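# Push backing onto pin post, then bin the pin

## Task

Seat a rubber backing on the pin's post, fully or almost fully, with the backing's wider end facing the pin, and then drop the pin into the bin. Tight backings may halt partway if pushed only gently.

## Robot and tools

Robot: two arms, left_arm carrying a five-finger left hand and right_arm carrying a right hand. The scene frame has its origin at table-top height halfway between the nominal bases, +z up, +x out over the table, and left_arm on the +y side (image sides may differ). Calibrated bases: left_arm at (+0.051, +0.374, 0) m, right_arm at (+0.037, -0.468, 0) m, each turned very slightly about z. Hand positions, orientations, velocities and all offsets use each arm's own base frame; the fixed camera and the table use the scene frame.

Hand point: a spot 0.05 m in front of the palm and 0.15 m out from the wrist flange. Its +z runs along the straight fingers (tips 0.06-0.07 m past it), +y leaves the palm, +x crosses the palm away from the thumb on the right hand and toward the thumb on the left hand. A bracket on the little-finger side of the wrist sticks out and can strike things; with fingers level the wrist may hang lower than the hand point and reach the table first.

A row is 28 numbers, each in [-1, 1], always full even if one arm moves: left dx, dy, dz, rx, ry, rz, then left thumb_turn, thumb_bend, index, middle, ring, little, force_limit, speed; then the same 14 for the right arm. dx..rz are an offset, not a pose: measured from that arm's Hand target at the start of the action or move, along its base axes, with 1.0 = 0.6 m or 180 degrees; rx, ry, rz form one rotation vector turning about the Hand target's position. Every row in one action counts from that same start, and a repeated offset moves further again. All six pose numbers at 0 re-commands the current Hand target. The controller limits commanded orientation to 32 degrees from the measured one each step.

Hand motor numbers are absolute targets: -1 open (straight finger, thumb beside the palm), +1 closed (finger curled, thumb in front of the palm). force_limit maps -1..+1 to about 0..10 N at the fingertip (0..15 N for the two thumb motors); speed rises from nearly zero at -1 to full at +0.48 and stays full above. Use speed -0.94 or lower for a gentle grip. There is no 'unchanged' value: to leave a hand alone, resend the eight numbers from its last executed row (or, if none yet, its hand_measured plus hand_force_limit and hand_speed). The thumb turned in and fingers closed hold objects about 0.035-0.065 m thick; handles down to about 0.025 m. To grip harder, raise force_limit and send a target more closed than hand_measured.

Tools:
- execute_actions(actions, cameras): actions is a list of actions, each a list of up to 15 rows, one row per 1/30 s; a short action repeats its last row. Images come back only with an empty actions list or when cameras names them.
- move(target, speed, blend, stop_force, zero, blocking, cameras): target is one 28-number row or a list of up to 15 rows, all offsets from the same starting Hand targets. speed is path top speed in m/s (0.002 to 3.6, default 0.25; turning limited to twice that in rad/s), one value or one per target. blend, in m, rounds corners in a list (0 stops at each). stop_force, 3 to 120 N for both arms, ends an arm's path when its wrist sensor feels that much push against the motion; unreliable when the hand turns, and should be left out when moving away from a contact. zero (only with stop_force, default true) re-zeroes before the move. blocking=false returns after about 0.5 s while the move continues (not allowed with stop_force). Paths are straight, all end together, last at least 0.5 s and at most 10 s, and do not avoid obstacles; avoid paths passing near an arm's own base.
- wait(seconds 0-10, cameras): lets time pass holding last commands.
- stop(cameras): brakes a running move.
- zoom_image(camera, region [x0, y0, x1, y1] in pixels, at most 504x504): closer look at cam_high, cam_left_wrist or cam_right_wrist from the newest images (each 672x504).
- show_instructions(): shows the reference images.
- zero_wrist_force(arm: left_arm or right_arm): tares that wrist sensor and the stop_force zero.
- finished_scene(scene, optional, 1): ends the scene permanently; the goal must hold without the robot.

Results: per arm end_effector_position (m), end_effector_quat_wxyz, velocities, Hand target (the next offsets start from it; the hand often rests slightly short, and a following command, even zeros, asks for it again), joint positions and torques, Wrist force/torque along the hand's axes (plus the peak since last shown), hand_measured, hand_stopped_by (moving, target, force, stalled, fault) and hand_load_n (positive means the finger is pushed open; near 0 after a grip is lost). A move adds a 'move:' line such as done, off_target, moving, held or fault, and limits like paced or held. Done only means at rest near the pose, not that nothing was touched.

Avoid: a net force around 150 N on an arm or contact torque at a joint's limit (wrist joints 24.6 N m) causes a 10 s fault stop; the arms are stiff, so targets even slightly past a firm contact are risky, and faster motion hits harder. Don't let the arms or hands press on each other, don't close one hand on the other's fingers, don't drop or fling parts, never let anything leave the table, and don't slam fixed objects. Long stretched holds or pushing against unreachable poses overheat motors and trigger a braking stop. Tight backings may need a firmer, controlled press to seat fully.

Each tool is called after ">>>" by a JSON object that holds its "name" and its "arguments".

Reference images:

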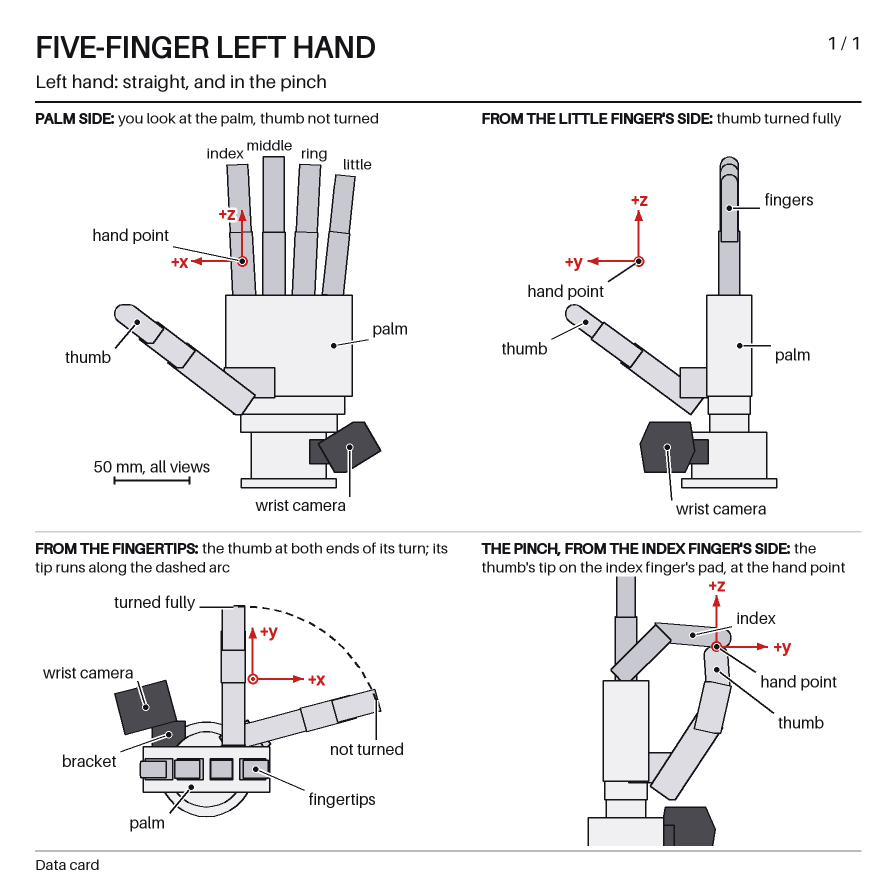

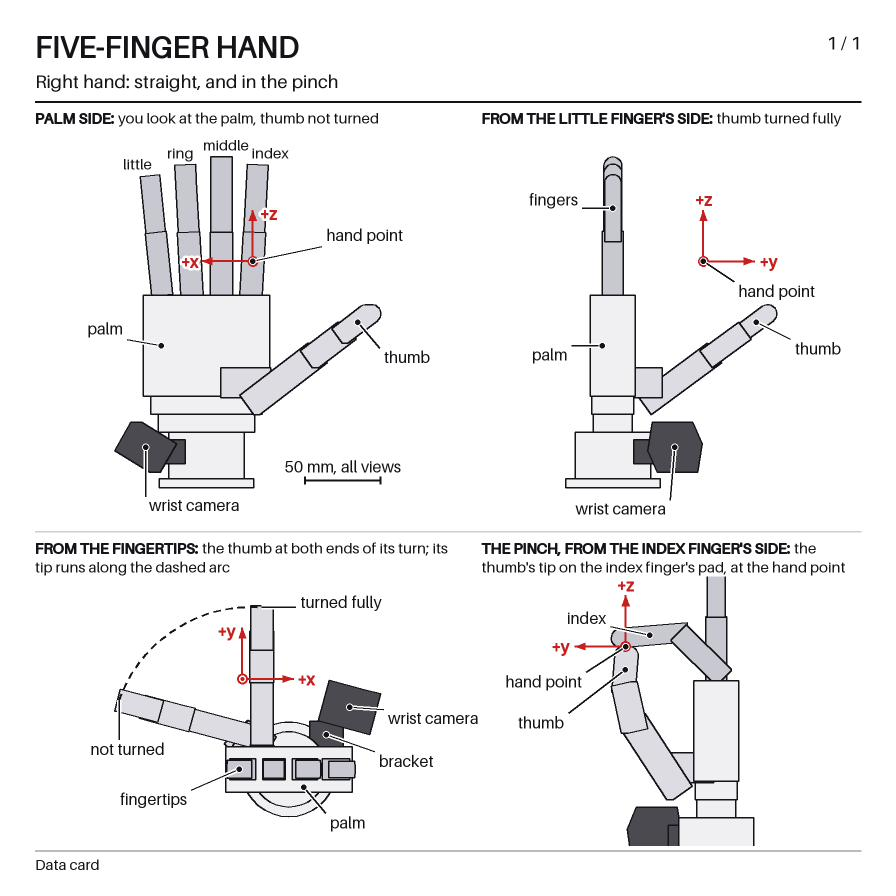

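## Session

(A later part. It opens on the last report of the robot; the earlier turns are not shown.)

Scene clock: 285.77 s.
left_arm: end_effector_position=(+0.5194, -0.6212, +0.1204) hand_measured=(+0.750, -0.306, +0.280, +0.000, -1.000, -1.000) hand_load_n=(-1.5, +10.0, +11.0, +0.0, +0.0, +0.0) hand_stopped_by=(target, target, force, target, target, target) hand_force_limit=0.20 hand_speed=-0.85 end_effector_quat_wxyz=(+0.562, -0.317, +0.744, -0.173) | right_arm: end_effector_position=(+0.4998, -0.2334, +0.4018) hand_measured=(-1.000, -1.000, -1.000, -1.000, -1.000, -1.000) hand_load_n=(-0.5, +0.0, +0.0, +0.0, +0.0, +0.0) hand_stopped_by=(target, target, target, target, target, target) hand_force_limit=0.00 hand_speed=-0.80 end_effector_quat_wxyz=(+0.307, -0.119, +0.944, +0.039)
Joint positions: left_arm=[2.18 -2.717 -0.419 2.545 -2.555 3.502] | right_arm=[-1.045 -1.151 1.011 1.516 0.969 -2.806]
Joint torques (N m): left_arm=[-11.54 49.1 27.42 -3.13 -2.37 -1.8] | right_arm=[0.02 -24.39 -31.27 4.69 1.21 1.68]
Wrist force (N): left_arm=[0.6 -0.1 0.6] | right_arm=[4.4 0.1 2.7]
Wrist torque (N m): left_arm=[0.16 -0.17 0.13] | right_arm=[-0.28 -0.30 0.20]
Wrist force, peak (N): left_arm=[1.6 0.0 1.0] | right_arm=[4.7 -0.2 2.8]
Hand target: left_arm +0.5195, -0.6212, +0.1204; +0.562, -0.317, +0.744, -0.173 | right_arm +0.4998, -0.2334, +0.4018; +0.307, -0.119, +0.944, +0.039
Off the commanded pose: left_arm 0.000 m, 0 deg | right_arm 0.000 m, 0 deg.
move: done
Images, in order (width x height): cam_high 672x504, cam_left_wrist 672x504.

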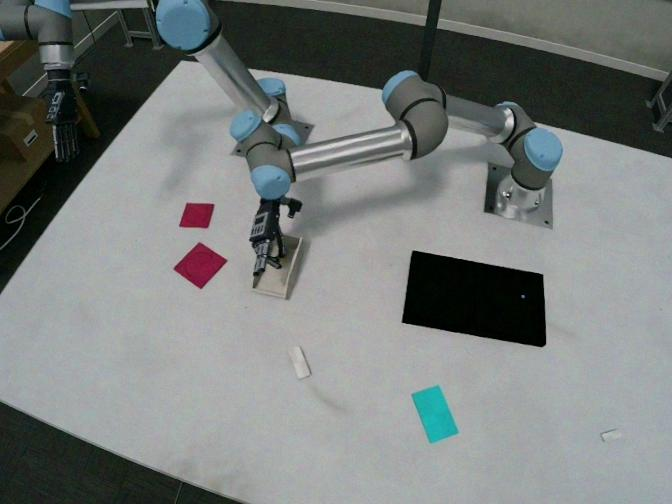

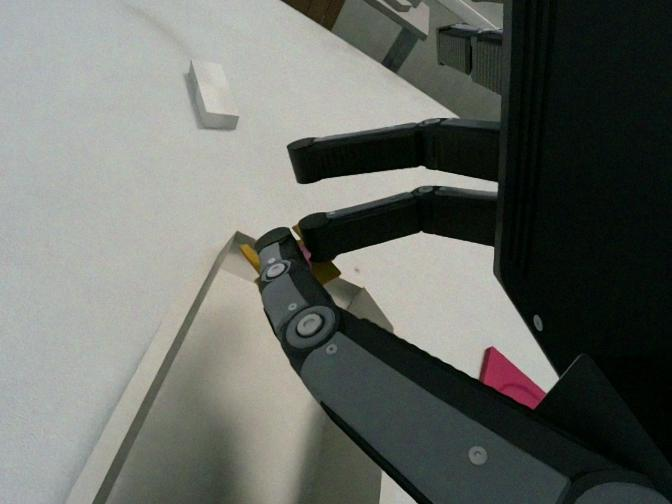

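>>> {"name": "move", "arguments": {"target": [0.0, 0.0, -0.055, 0, 0, 0, 0.75, -0.3, 0.36, 0.0, -1, -1, 0.2, -0.85, 0, 0, 0, 0, 0, 0, -1, -1, -1, -1, -1, -1, 0, -0.8], "speed": 0.05, "stop_force": 4, "cameras": ["cam_high", "cam_left_wrist"]}}

>>> {"name": "zoom_image", "arguments": {"camera": "cam_high", "region": [240, 225, 310, 305]}}

>>> {"name": "zoom_image", "arguments": {"camera": "cam_left_wrist", "region": [60, 160, 420, 504]}}

Scene clock: 296.10 s.
left_arm: end_effector_position=(+0.5194, -0.6213, +0.0874) hand_measured=(+0.750, -0.306, +0.280, +0.000, -1.000, -1.000) hand_load_n=(-1.5, +10.0, +11.0, +0.0, +0.0, +0.0) hand_stopped_by=(target, target, force, target, target, target) hand_force_limit=0.20 hand_speed=-0.85 end_effector_quat_wxyz=(+0.562, -0.317, +0.744, -0.173) | right_arm: end_effector_position=(+0.4998, -0.2334, +0.4018) hand_measured=(-1.000, -1.000, -1.000, -1.000, -1.000, -1.000) hand_load_n=(+0.0, +0.0, +0.0, +0.0, +0.0, +0.0) hand_stopped_by=(target, target, target, target, target, target) hand_force_limit=0.00 hand_speed=-0.80 end_effector_quat_wxyz=(+0.307, -0.119, +0.944, +0.039)
Joint positions: left_arm=[2.18 -2.723 -0.491 2.622 -2.555 3.502] | right_arm=[-1.045 -1.151 1.011 1.516 0.969 -2.806]
Joint torques (N m): left_arm=[-1.94 65 7.96 1.9 0.77 1.84] | right_arm=[0.56 -24.08 -31.01 4.56 1.16 1.76]
Wrist force (N): left_arm=[1.0 -0.1 1.0] | right_arm=[4.3 0.2 2.3]
Wrist torque (N m): left_arm=[0.14 -0.23 0.04] | right_arm=[-0.24 -0.27 0.19]
Wrist force, peak (N): left_arm=[1.4 -0.2 0.8] | right_arm=[4.7 -0.1 2.6]
Hand target: left_arm +0.5195, -0.6212, +0.0874; +0.562, -0.317, +0.744, -0.173 | right_arm +0.4998, -0.2334, +0.4018; +0.307, -0.119, +0.944, +0.039
Off the commanded pose: left_arm 0.000 m, 0 deg | right_arm 0.000 m, 0 deg.
move: done
Images, in order (width x height): cam_high 672x504, cam_left_wrist 672x504.

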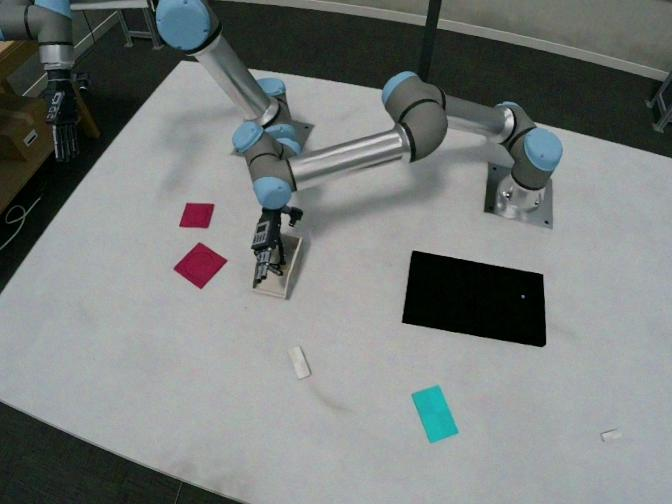

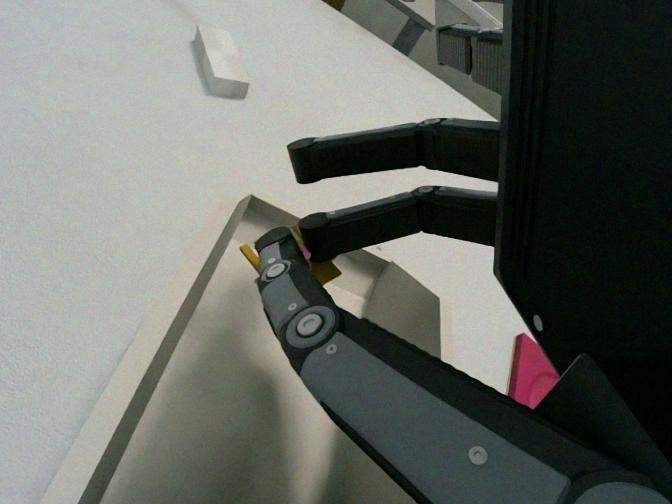

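Scaled by 6.300 from the camera's 672x504 image, which has a finer 960x720 frame.

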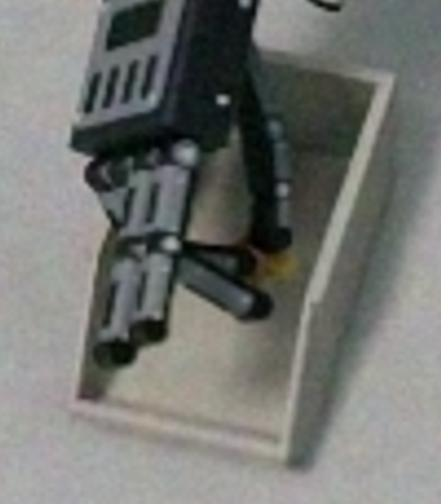

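Scaled by 1.400 from the camera's 672x504 image, which has a finer 960x720 frame.

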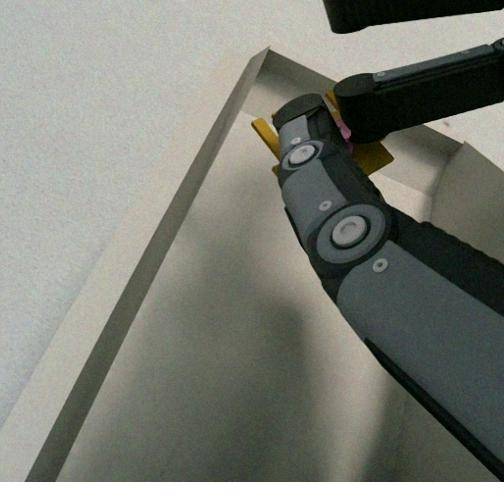

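>>> {"name": "move", "arguments": {"target": [0.0, 0.0, -0.06, 0, 0, 0, 0.75, -0.3, 0.36, 0.0, -1, -1, 0.2, -0.85, 0, 0, 0, 0, 0, 0, -1, -1, -1, -1, -1, -1, 0, -0.8], "speed": 0.03, "stop_force": 3, "cameras": ["cam_high", "cam_left_wrist"]}}

>>> {"name": "zoom_image", "arguments": {"camera": "cam_high", "region": [240, 225, 310, 305]}}

>>> {"name": "zoom_image", "arguments": {"camera": "cam_left_wrist", "region": [60, 130, 520, 504]}}

Scene clock: 300.20 s.
left_arm: end_effector_position=(+0.5194, -0.6212, +0.0514) hand_measured=(+0.750, -0.306, +0.280, +0.000, -1.000, -1.000) hand_load_n=(-1.5, +10.5, +11.0, +0.0, +0.0, +0.0) hand_stopped_by=(target, target, force, target, target, target) hand_force_limit=0.20 hand_speed=-0.85 end_effector_quat_wxyz=(+0.562, -0.317, +0.744, -0.173) | right_arm: end_effector_position=(+0.4998, -0.2334, +0.4018) hand_measured=(-1.000, -1.000, -1.000, -1.000, -1.000, -1.000) hand_load_n=(+0.0, +0.0, +0.0, +0.0, +0.0, +0.0) hand_stopped_by=(target, target, target, target, target, target) hand_force_limit=0.00 hand_speed=-0.80 end_effector_quat_wxyz=(+0.307, -0.119, +0.944, +0.039)
Joint positions: left_arm=[2.18 -2.742 -0.546 2.696 -2.555 3.502] | right_arm=[-1.045 -1.151 1.011 1.516 0.969 -2.806]
Joint torques (N m): left_arm=[4.73 48.92 8.24 1.83 0.65 1.86] | right_arm=[-0.18 -24.76 -31 4.73 1.29 1.69]
Wrist force (N): left_arm=[0.7 -0.3 0.8] | right_arm=[4.5 -0.1 2.3]
Wrist torque (N m): left_arm=[0.08 -0.20 0.07] | right_arm=[-0.29 -0.29 0.19]
Wrist force, peak (N): left_arm=[1.4 0.0 1.1] | right_arm=[4.5 0.0 2.7]
Hand target: left_arm +0.5195, -0.6212, +0.0514; +0.562, -0.317, +0.744, -0.173 | right_arm +0.4998, -0.2334, +0.4018; +0.307, -0.119, +0.944, +0.039
Off the commanded pose: left_arm 0.000 m, 0 deg | right_arm 0.000 m, 0 deg.
move: done
Images, in order (width x height): cam_high 672x504, cam_left_wrist 672x504.

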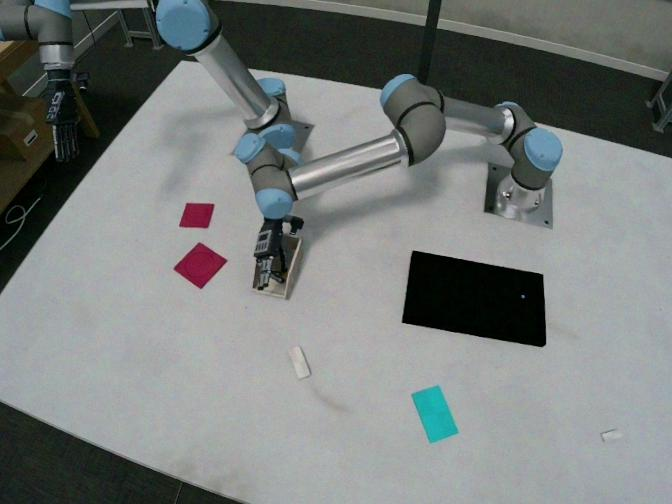

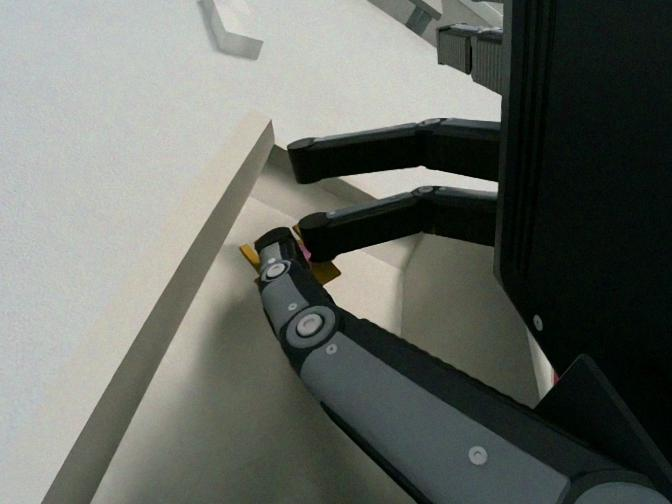

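Scaled by 6.300 from the camera's 672x504 image, which has a finer 960x720 frame.

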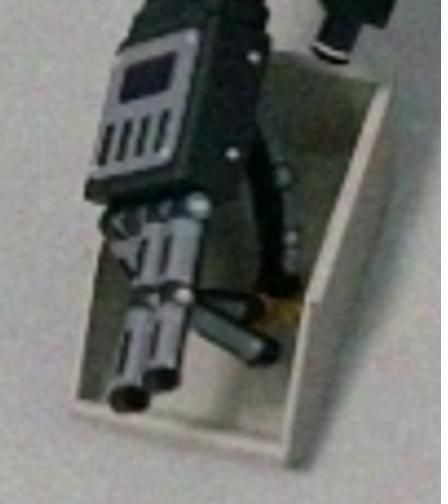

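Scaled by 1.096 from the camera's 672x504 image, which has a finer 960x720 frame.

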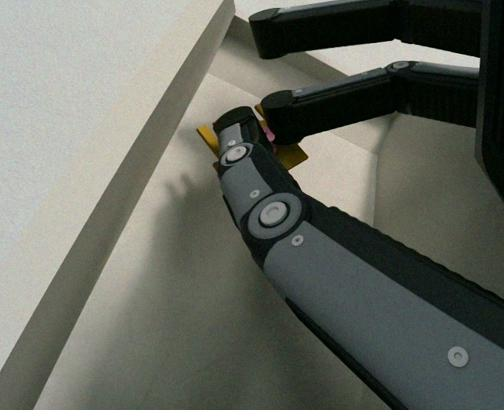

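>>> {"name": "move", "arguments": {"target": [0.0, -0.0033, -0.053, 0, 0, 0, 0.75, -0.3, 0.36, 0.0, -1, -1, 0.2, -0.85, 0, 0, 0, 0, 0, 0, -1, -1, -1, -1, -1, -1, 0, -0.8], "speed": 0.02, "stop_force": 3, "cameras": ["cam_high", "cam_left_wrist"]}}

>>> {"name": "zoom_image", "arguments": {"camera": "cam_high", "region": [240, 225, 310, 305]}}

>>> {"name": "zoom_image", "arguments": {"camera": "cam_left_wrist", "region": [160, 130, 460, 400]}}

Scene clock: 303.60 s.
left_arm: end_effector_position=(+0.5194, -0.6223, +0.0344) hand_measured=(+0.750, -0.306, +0.280, +0.000, -1.000, -1.000) hand_load_n=(-1.5, +10.5, +11.0, -0.5, +0.0, +0.0) hand_stopped_by=(target, target, force, target, target, target) hand_force_limit=0.20 hand_speed=-0.85 end_effector_quat_wxyz=(+0.562, -0.317, +0.744, -0.173) | right_arm: end_effector_position=(+0.4998, -0.2334, +0.4018) hand_measured=(-1.000, -1.000, -1.000, -1.000, -1.000, -1.000) hand_load_n=(+0.0, +0.0, +0.0, +0.0, +0.0, +0.0) hand_stopped_by=(target, target, target, target, target, target) hand_force_limit=0.00 hand_speed=-0.80 end_effector_quat_wxyz=(+0.307, -0.119, +0.944, +0.039)
Joint positions: left_arm=[2.179 -2.759 -0.556 2.722 -2.556 3.501] | right_arm=[-1.045 -1.151 1.011 1.516 0.969 -2.806]
Joint torques (N m): left_arm=[0.68 64.65 26.26 -3.07 0.62 1.22] | right_arm=[-0.27 -24.83 -31.27 4.57 1.25 1.53]
Wrist force (N): left_arm=[0.7 -0.2 0.8] | right_arm=[4.6 0.0 2.4]
Wrist torque (N m): left_arm=[0.10 -0.16 0.09] | right_arm=[-0.27 -0.30 0.21]
Wrist force, peak (N): left_arm=[-2.4 -2.2 -0.6] | right_arm=[4.6 0.0 2.6]
Hand target: left_arm +0.5194, -0.6223, +0.0344; +0.562, -0.317, +0.744, -0.173 (not the last commanded pose) | right_arm +0.4998, -0.2334, +0.4018; +0.307, -0.119, +0.944, +0.039
Off the commanded pose: left_arm 0.015 m, 0 deg | right_arm 0.000 m, 0 deg.
move: contact (left_arm)
Images, in order (width x height): cam_high 672x504, cam_left_wrist 672x504.

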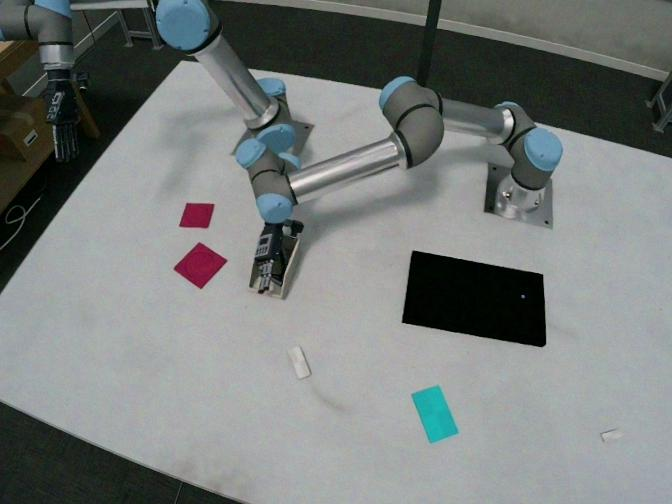

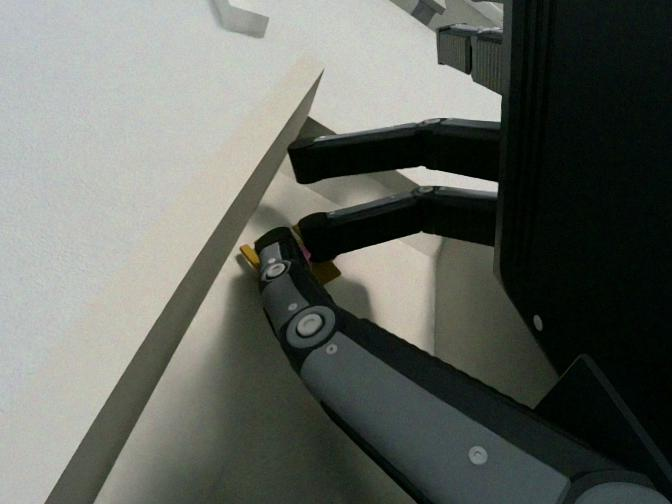

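Scaled by 6.300 from the camera's 672x504 image, which has a finer 960x720 frame.

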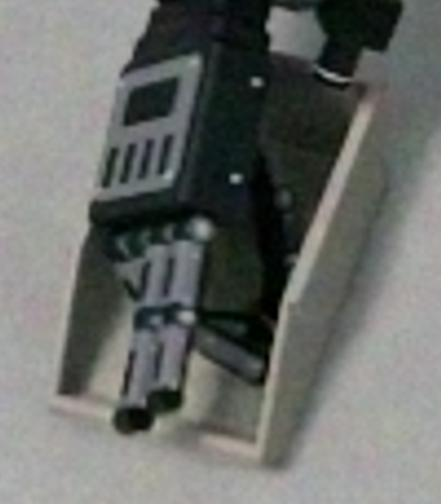

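Scaled by 1.680 from the camera's 672x504 image, which has a finer 960x720 frame.

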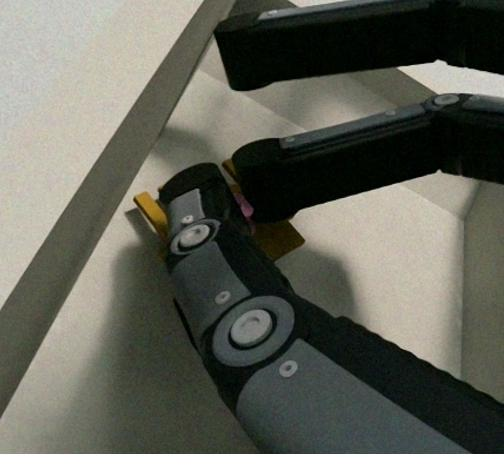

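>>> {"name": "move", "arguments": {"target": [[0.0, 0.0, 0.045, 0, 0, 0, 0.75, -0.3, 0.36, 0.0, -1, -1, 0.2, -0.85, 0, 0, 0, 0, 0, 0, -1, -1, -1, -1, -1, -1, 0, -0.8], [0.0, 0.0, 0.045, -0.105, -0.011, 0.0343, 0.75, -0.3, 0.36, 0.0, -1, -1, 0.2, -0.85, 0, 0, 0, 0, 0, 0, -1, -1, -1, -1, -1, -1, 0, -0.8]], "speed": 0.08, "cameras": ["cam_high", "cam_left_wrist"]}}

>>> {"name": "zoom_image", "arguments": {"camera": "cam_high", "region": [240, 225, 310, 305]}}

>>> {"name": "zoom_image", "arguments": {"camera": "cam_left_wrist", "region": [60, 130, 520, 504]}}

Scene clock: 310.73 s.
left_arm: end_effector_position=(+0.5194, -0.6223, +0.0614) hand_measured=(+0.750, -0.306, +0.280, +0.000, -1.000, -1.000) hand_load_n=(-1.5, +10.5, +11.0, +0.0, +0.0, +0.0) hand_stopped_by=(target, target, force, target, target, target) hand_force_limit=0.20 hand_speed=-0.85 end_effector_quat_wxyz=(+0.524, -0.441, +0.678, -0.267) | right_arm: end_effector_position=(+0.4998, -0.2334, +0.4018) hand_measured=(-1.000, -1.000, -1.000, -1.000, -1.000, -1.000) hand_load_n=(+0.0, +0.0, +0.0, +0.0, +0.0, +0.0) hand_stopped_by=(target, target, target, target, target, target) hand_force_limit=0.00 hand_speed=-0.80 end_effector_quat_wxyz=(+0.307, -0.119, +0.944, +0.039)
Joint positions: left_arm=[2.196 -2.645 -0.698 2.765 -2.541 3.17] | right_arm=[-1.045 -1.151 1.011 1.516 0.969 -2.806]
Joint torques (N m): left_arm=[12.14 61.72 8.48 1.86 0.63 -2.32] | right_arm=[0.62 -24.84 -30.86 4.61 1.11 1.66]
Wrist force (N): left_arm=[0.5 0.0 0.8] | right_arm=[4.5 -0.1 2.5]
Wrist torque (N m): left_arm=[0.19 -0.16 0.06] | right_arm=[-0.29 -0.31 0.20]
Wrist force, peak (N): left_arm=[1.0 -0.4 1.1] | right_arm=[4.8 0.1 2.6]
Hand target: left_arm +0.5194, -0.6223, +0.0614; +0.523, -0.441, +0.678, -0.267 | right_arm +0.4998, -0.2334, +0.4018; +0.307, -0.119, +0.944, +0.039
Off the commanded pose: left_arm 0.000 m, 0 deg | right_arm 0.000 m, 0 deg.
move: done
Images, in order (width x height): cam_high 672x504, cam_left_wrist 672x504.

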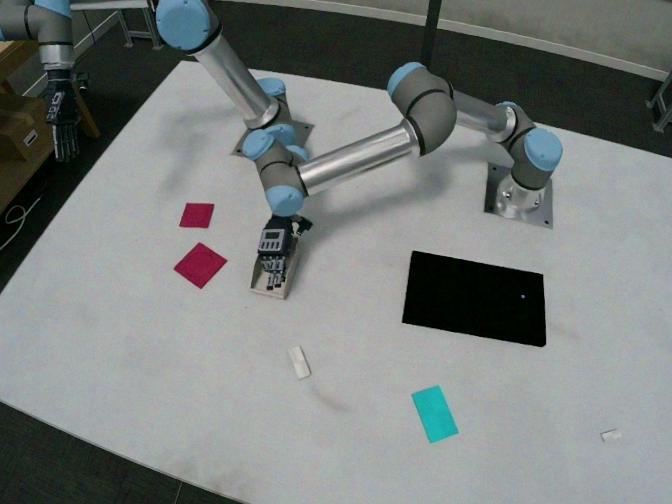

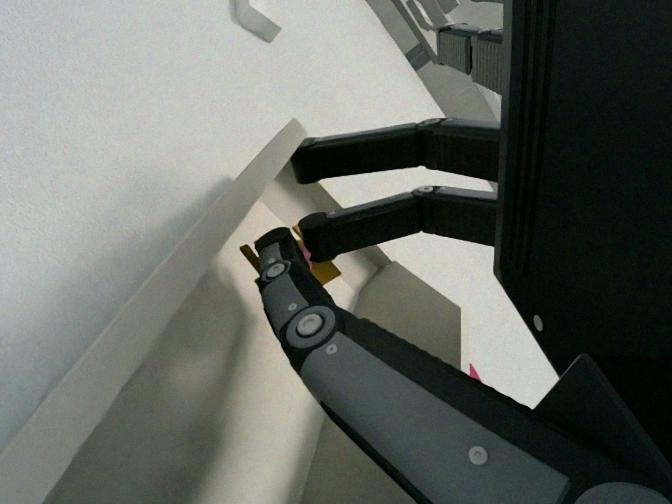

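Scaled by 6.300 from the camera's 672x504 image, which has a finer 960x720 frame.

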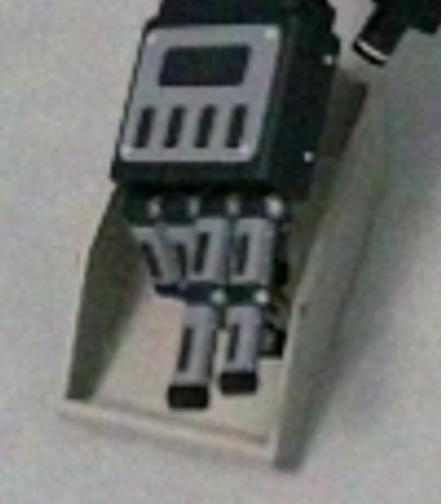

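Scaled by 1.096 from the camera's 672x504 image, which has a finer 960x720 frame.

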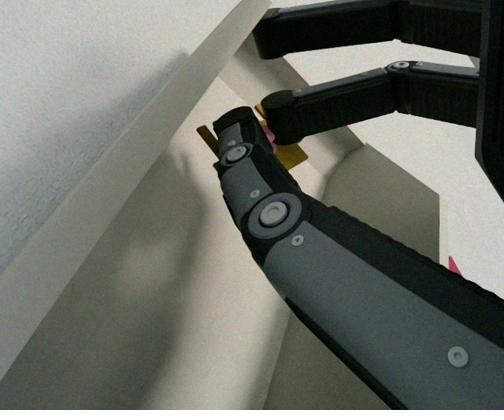

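>>> {"name": "move", "arguments": {"target": [[0.0, -0.0117, -0.02, 0, 0, 0, 0.75, -0.3, 0.36, 0.0, -1, -1, 0.2, -0.85, 0, 0, 0, 0, 0, 0, -1, -1, -1, -1, -1, -1, 0, -0.8], [0.0, -0.0117, -0.07, 0, 0, 0, 0.75, -0.3, 0.36, 0.0, -1, -1, 0.2, -0.85, 0, 0, 0, 0, 0, 0, -1, -1, -1, -1, -1, -1, 0, -0.8]], "speed": 0.02, "stop_force": 3, "cameras": ["cam_high", "cam_left_wrist"]}}

>>> {"name": "zoom_image", "arguments": {"camera": "cam_high", "region": [240, 225, 310, 305]}}

>>> {"name": "zoom_image", "arguments": {"camera": "cam_left_wrist", "region": [100, 130, 500, 450]}}

Scene clock: 315.90 s.
left_arm: end_effector_position=(+0.5194, -0.6293, +0.0311) hand_measured=(+0.750, -0.304, +0.282, +0.000, -1.000, -1.000) hand_load_n=(+0.0, +1.5, +1.5, +0.0, +0.0, +0.0) hand_stopped_by=(target, target, force, target, target, target) hand_force_limit=0.20 hand_speed=-0.85 end_effector_quat_wxyz=(+0.523, -0.441, +0.678, -0.267) | right_arm: end_effector_position=(+0.4998, -0.2334, +0.4018) hand_measured=(-1.000, -1.000, -1.000, -1.000, -1.000, -1.000) hand_load_n=(+0.0, +0.0, -0.5, +0.0, +0.0, +0.0) hand_stopped_by=(target, target, target, target, target, target) hand_force_limit=0.00 hand_speed=-0.80 end_effector_quat_wxyz=(+0.307, -0.119, +0.944, +0.039)
Joint positions: left_arm=[2.191 -2.694 -0.68 2.791 -2.546 3.164] | right_arm=[-1.045 -1.151 1.011 1.516 0.969 -2.806]
Joint torques (N m): left_arm=[-8.06 63.23 25.95 -3.18 -0.51 -0.9] | right_arm=[-0.12 -24.82 -31.14 4.47 1.28 1.58]
Wrist force (N): left_arm=[0.3 -0.5 0.2] | right_arm=[4.3 -0.2 2.3]
Wrist torque (N m): left_arm=[0.16 -0.14 0.09] | right_arm=[-0.29 -0.27 0.18]
Wrist force, peak (N): left_arm=[-1.4 -7.7 -1.5] | right_arm=[4.7 0.0 2.5]
Hand target: left_arm +0.5194, -0.6293, +0.0311; +0.523, -0.441, +0.678, -0.267 (not the last commanded pose) | right_arm +0.4998, -0.2334, +0.4018; +0.307, -0.119, +0.944, +0.039
Off the commanded pose: left_arm 0.012 m, 0 deg | right_arm 0.000 m, 0 deg.
move: contact (left_arm); path passed 1 of 2 targets
Images, in order (width x height): cam_high 672x504, cam_left_wrist 672x504.

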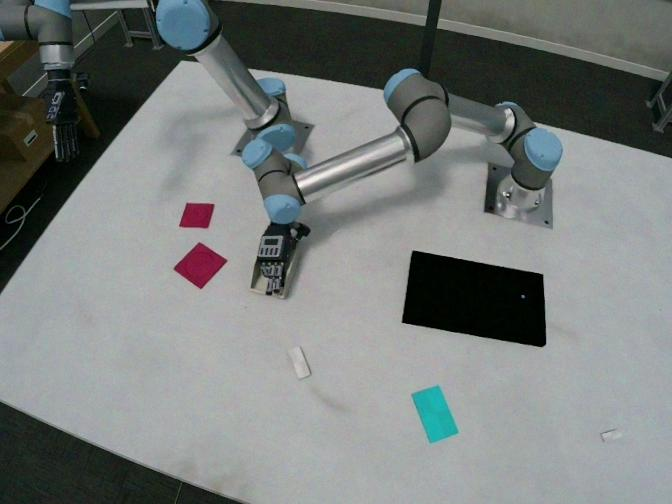

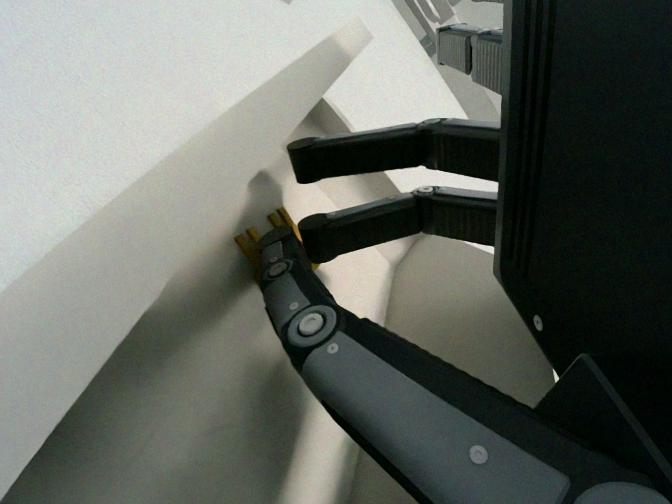

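Scaled by 6.300 from the camera's 672x504 image, which has a finer 960x720 frame.

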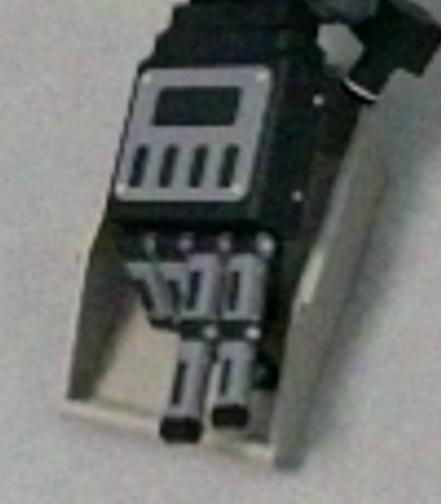

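Scaled by 1.260 from the camera's 672x504 image, which has a finer 960x720 frame.

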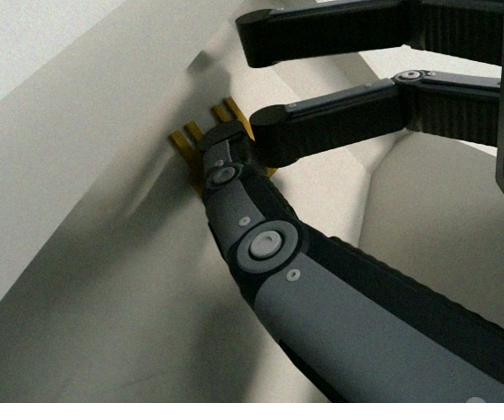

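>>> {"name": "move", "arguments": {"target": [0.0, 0.0, 0.0, 0, 0, 0, 0.75, -0.4, 0.18, 0.0, -1, -1, 0.2, -0.85, 0, 0, 0, 0, 0, 0, -1, -1, -1, -1, -1, -1, 0, -0.8], "speed": 0.02, "cameras": ["cam_high", "cam_left_wrist"]}}

>>> {"name": "zoom_image", "arguments": {"camera": "cam_left_wrist", "region": [170, 170, 370, 330]}}

Scene clock: 317.53 s.
left_arm: end_effector_position=(+0.5194, -0.6293, +0.0312) hand_measured=(+0.750, -0.392, +0.180, +0.000, -1.000, -1.000) hand_load_n=(-4.5, -15.5, +0.0, +0.0, +0.0, +0.0) hand_stopped_by=(target, stalled, target, target, target, target) hand_force_limit=0.20 hand_speed=-0.85 end_effector_quat_wxyz=(+0.523, -0.441, +0.678, -0.267) | right_arm: end_effector_position=(+0.4998, -0.2334, +0.4018) hand_measured=(-1.000, -1.000, -1.000, -1.000, -1.000, -1.000) hand_load_n=(+0.0, +0.0, +0.0, +0.0, +0.0, +0.0) hand_stopped_by=(target, target, target, target, target, target) hand_force_limit=0.00 hand_speed=-0.80 end_effector_quat_wxyz=(+0.307, -0.119, +0.944, +0.039)
Joint positions: left_arm=[2.191 -2.694 -0.68 2.791 -2.546 3.164] | right_arm=[-1.045 -1.151 1.011 1.516 0.969 -2.806]
Joint torques (N m): left_arm=[-4.22 50.16 17.72 -3.04 0.4 -0.12] | right_arm=[-0.17 -24.55 -30.76 4.53 1.2 1.49]
Wrist force (N): left_arm=[-4.3 -13.2 -1.2] | right_arm=[4.4 0.1 2.3]
Wrist torque (N m): left_arm=[-0.24 -0.05 0.19] | right_arm=[-0.25 -0.27 0.19]
Wrist force, peak (N): left_arm=[-4.6 -14.8 -1.0] | right_arm=[4.6 0.1 2.5]
Hand target: left_arm +0.5194, -0.6293, +0.0311; +0.523, -0.441, +0.678, -0.267 | right_arm +0.4998, -0.2334, +0.4018; +0.307, -0.119, +0.944, +0.039
Off the commanded pose: left_arm 0.000 m, 0 deg | right_arm 0.000 m, 0 deg.
move: done
Images, in order (width x height): cam_high 672x504, cam_left_wrist 672x504.

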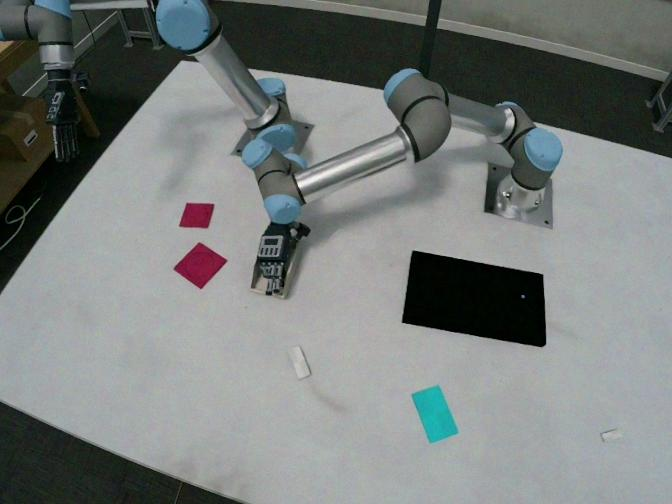

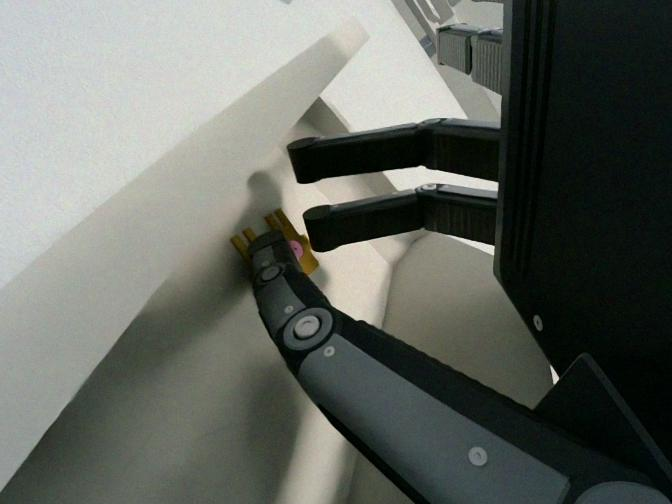

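Scaled by 2.520 from the camera's 672x504 image, which has a finer 960x720 frame.

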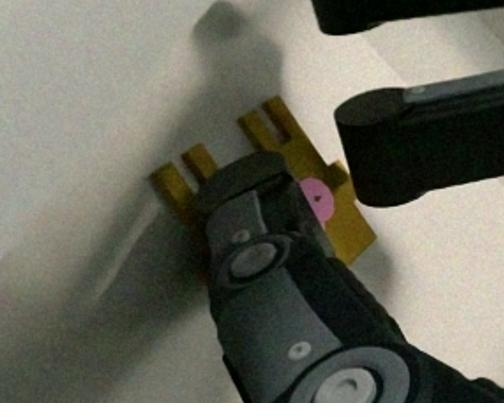

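>>> {"name": "move", "arguments": {"target": [0.0, 0.0, 0.02, 0, 0, 0, 0.75, -0.4, 0.18, 0.0, -1, -1, 0.2, -0.85, 0, 0, 0, 0, 0, 0, -1, -1, -1, -1, -1, -1, 0, -0.8], "speed": 0.02, "cameras": ["cam_left_wrist"]}}

>>> {"name": "zoom_image", "arguments": {"camera": "cam_left_wrist", "region": [170, 170, 370, 330]}}

Scene clock: 319.70 s.
left_arm: end_effector_position=(+0.5194, -0.6293, +0.0429) hand_measured=(+0.750, -0.394, +0.180, +0.000, -1.000, -1.000) hand_load_n=(+0.0, +0.0, +0.0, +0.0, +0.0, +0.0) hand_stopped_by=(target, stalled, target, target, target, target) hand_force_limit=0.20 hand_speed=-0.85 end_effector_quat_wxyz=(+0.523, -0.441, +0.678, -0.267) | right_arm: end_effector_position=(+0.4998, -0.2334, +0.4018) hand_measured=(-1.000, -1.000, -1.000, -1.000, -1.000, -1.000) hand_load_n=(+0.0, +0.0, +0.0, +0.0, +0.0, +0.0) hand_stopped_by=(target, target, target, target, target, target) hand_force_limit=0.00 hand_speed=-0.80 end_effector_quat_wxyz=(+0.307, -0.119, +0.944, +0.039)
Joint positions: left_arm=[2.191 -2.684 -0.669 2.77 -2.546 3.164] | right_arm=[-1.045 -1.151 1.011 1.516 0.969 -2.806]
Joint torques (N m): left_arm=[2.64 64.31 25.41 -2.97 0.23 -0.14] | right_arm=[0.45 -24.56 -29.99 4.53 1.14 1.46]
Wrist force (N): left_arm=[0.0 -0.2 0.6] | right_arm=[4.4 -0.2 2.4]
Wrist torque (N m): left_arm=[0.15 -0.09 0.06] | right_arm=[-0.30 -0.28 0.18]
Wrist force, peak (N): left_arm=[-4.1 -14.4 -1.5] | right_arm=[4.6 0.2 2.6]
Hand target: left_arm +0.5194, -0.6293, +0.0431; +0.523, -0.441, +0.678, -0.267 | right_arm +0.4998, -0.2334, +0.4018; +0.307, -0.119, +0.944, +0.039
Off the commanded pose: left_arm 0.000 m, 0 deg | right_arm 0.000 m, 0 deg.
move: done
Images, in order (width x height): cam_left_wrist 672x504.

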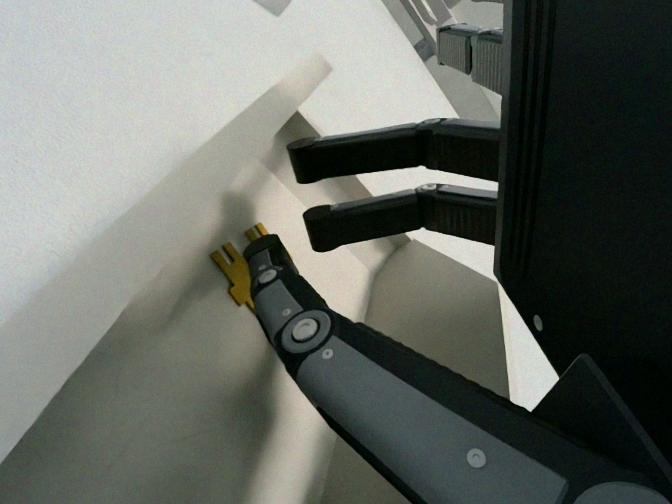

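Scaled by 2.520 from the camera's 672x504 image, which has a finer 960x720 frame.

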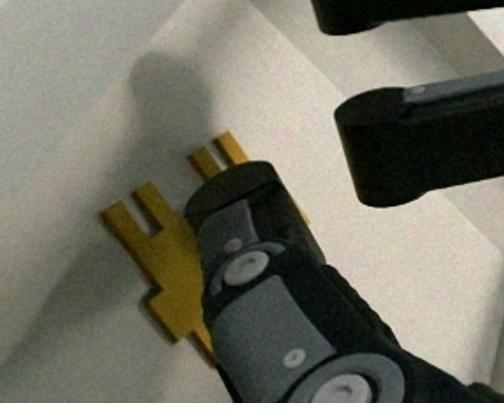

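>>> {"name": "move", "arguments": {"target": [0.0, 0.0, 0.2, 0, 0, 0, 0.75, -0.4, 0.18, 0.0, -1, -1, 0.2, -0.85, 0, 0, 0, 0, 0, 0, -1, -1, -1, -1, -1, -1, 0, -0.8], "speed": 0.08, "cameras": ["cam_left_wrist", "cam_high"]}}

>>> {"name": "zoom_image", "arguments": {"camera": "cam_high", "region": [240, 225, 310, 305]}}

Scene clock: 322.43 s.
left_arm: end_effector_position=(+0.5195, -0.6292, +0.1630) hand_measured=(+0.750, -0.394, +0.180, +0.000, -1.000, -1.000) hand_load_n=(+0.0, +0.0, +0.0, +0.0, +0.0, +0.0) hand_stopped_by=(target, stalled, target, target, target, target) hand_force_limit=0.20 hand_speed=-0.85 end_effector_quat_wxyz=(+0.523, -0.441, +0.678, -0.267) | right_arm: end_effector_position=(+0.4998, -0.2334, +0.4018) hand_measured=(-1.000, -1.000, -1.000, -1.000, -1.000, -1.000) hand_load_n=(+0.0, -0.5, +0.0, +0.0, +0.0, +0.0) hand_stopped_by=(target, target, target, target, target, target) hand_force_limit=0.00 hand_speed=-0.80 end_effector_quat_wxyz=(+0.307, -0.119, +0.944, +0.039)
Joint positions: left_arm=[2.191 -2.642 -0.444 2.503 -2.546 3.164] | right_arm=[-1.045 -1.151 1.011 1.516 0.969 -2.806]
Joint torques (N m): left_arm=[-4.38 47.91 28.32 -3.36 -2.51 -1.67] | right_arm=[-0.19 -24.67 -31.02 4.47 1.2 1.29]
Wrist force (N): left_arm=[0.5 0.3 0.5] | right_arm=[4.6 0.1 2.3]
Wrist torque (N m): left_arm=[0.28 -0.14 0.03] | right_arm=[-0.26 -0.31 0.21]
Wrist force, peak (N): left_arm=[1.0 -0.1 1.2] | right_arm=[4.6 0.0 2.6]
Hand target: left_arm +0.5194, -0.6293, +0.1631; +0.523, -0.441, +0.678, -0.267 | right_arm +0.4998, -0.2334, +0.4018; +0.307, -0.119, +0.944, +0.039
Off the commanded pose: left_arm 0.000 m, 0 deg | right_arm 0.000 m, 0 deg.
move: done
Images, in order (width x height): cam_high 672x504, cam_left_wrist 672x504.

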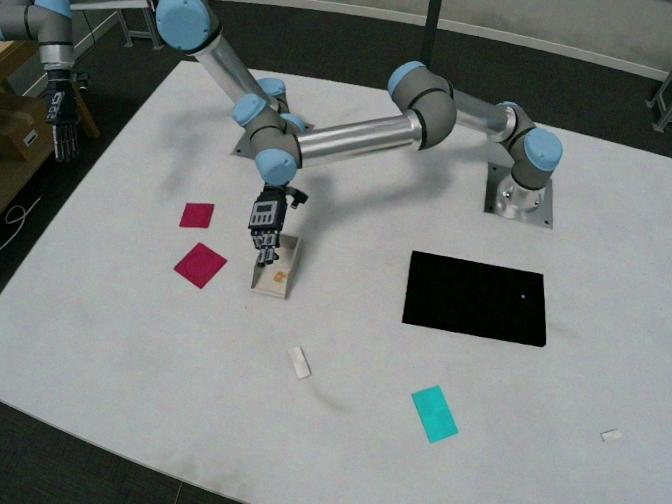

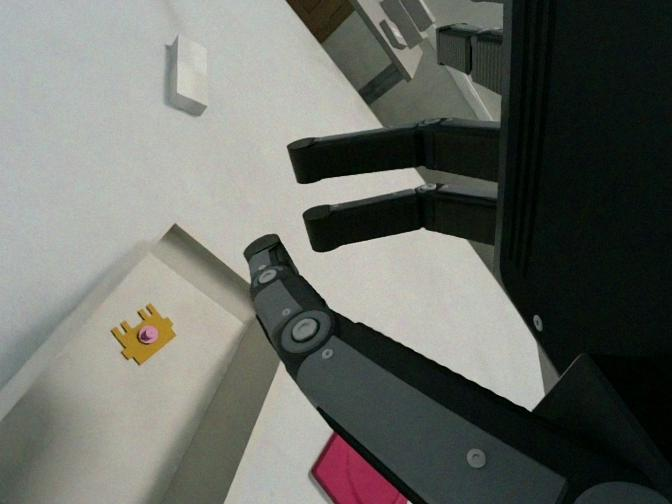

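Scaled by 6.300 from the camera's 672x504 image, which has a finer 960x720 frame.

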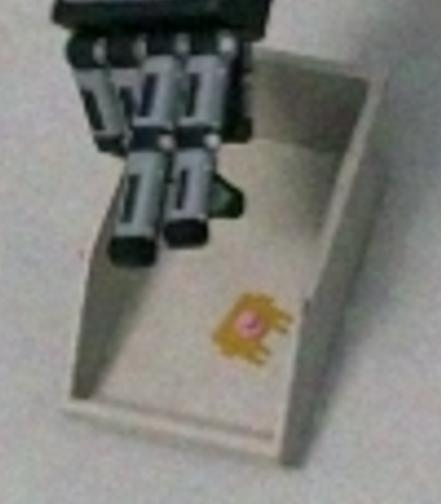

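The pin is in the bin with the backing on it. I'll check that the backing is still seated.

>>> {"name": "zoom_image", "arguments": {"camera": "cam_left_wrist", "region": [100, 295, 190, 375]}}

Scaled by 5.600 from the camera's 672x504 image, which has a finer 960x720 frame.

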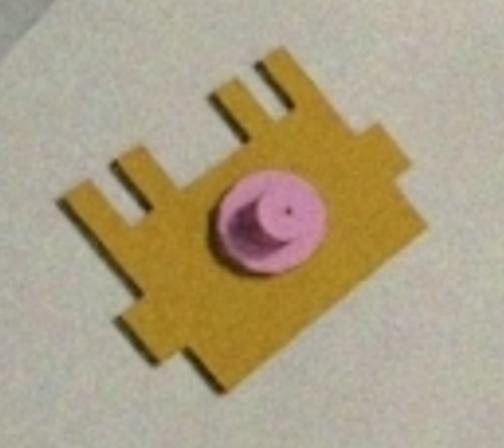

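>>> {"name": "finished_scene", "arguments": {}}

The scene is finished: the task was done.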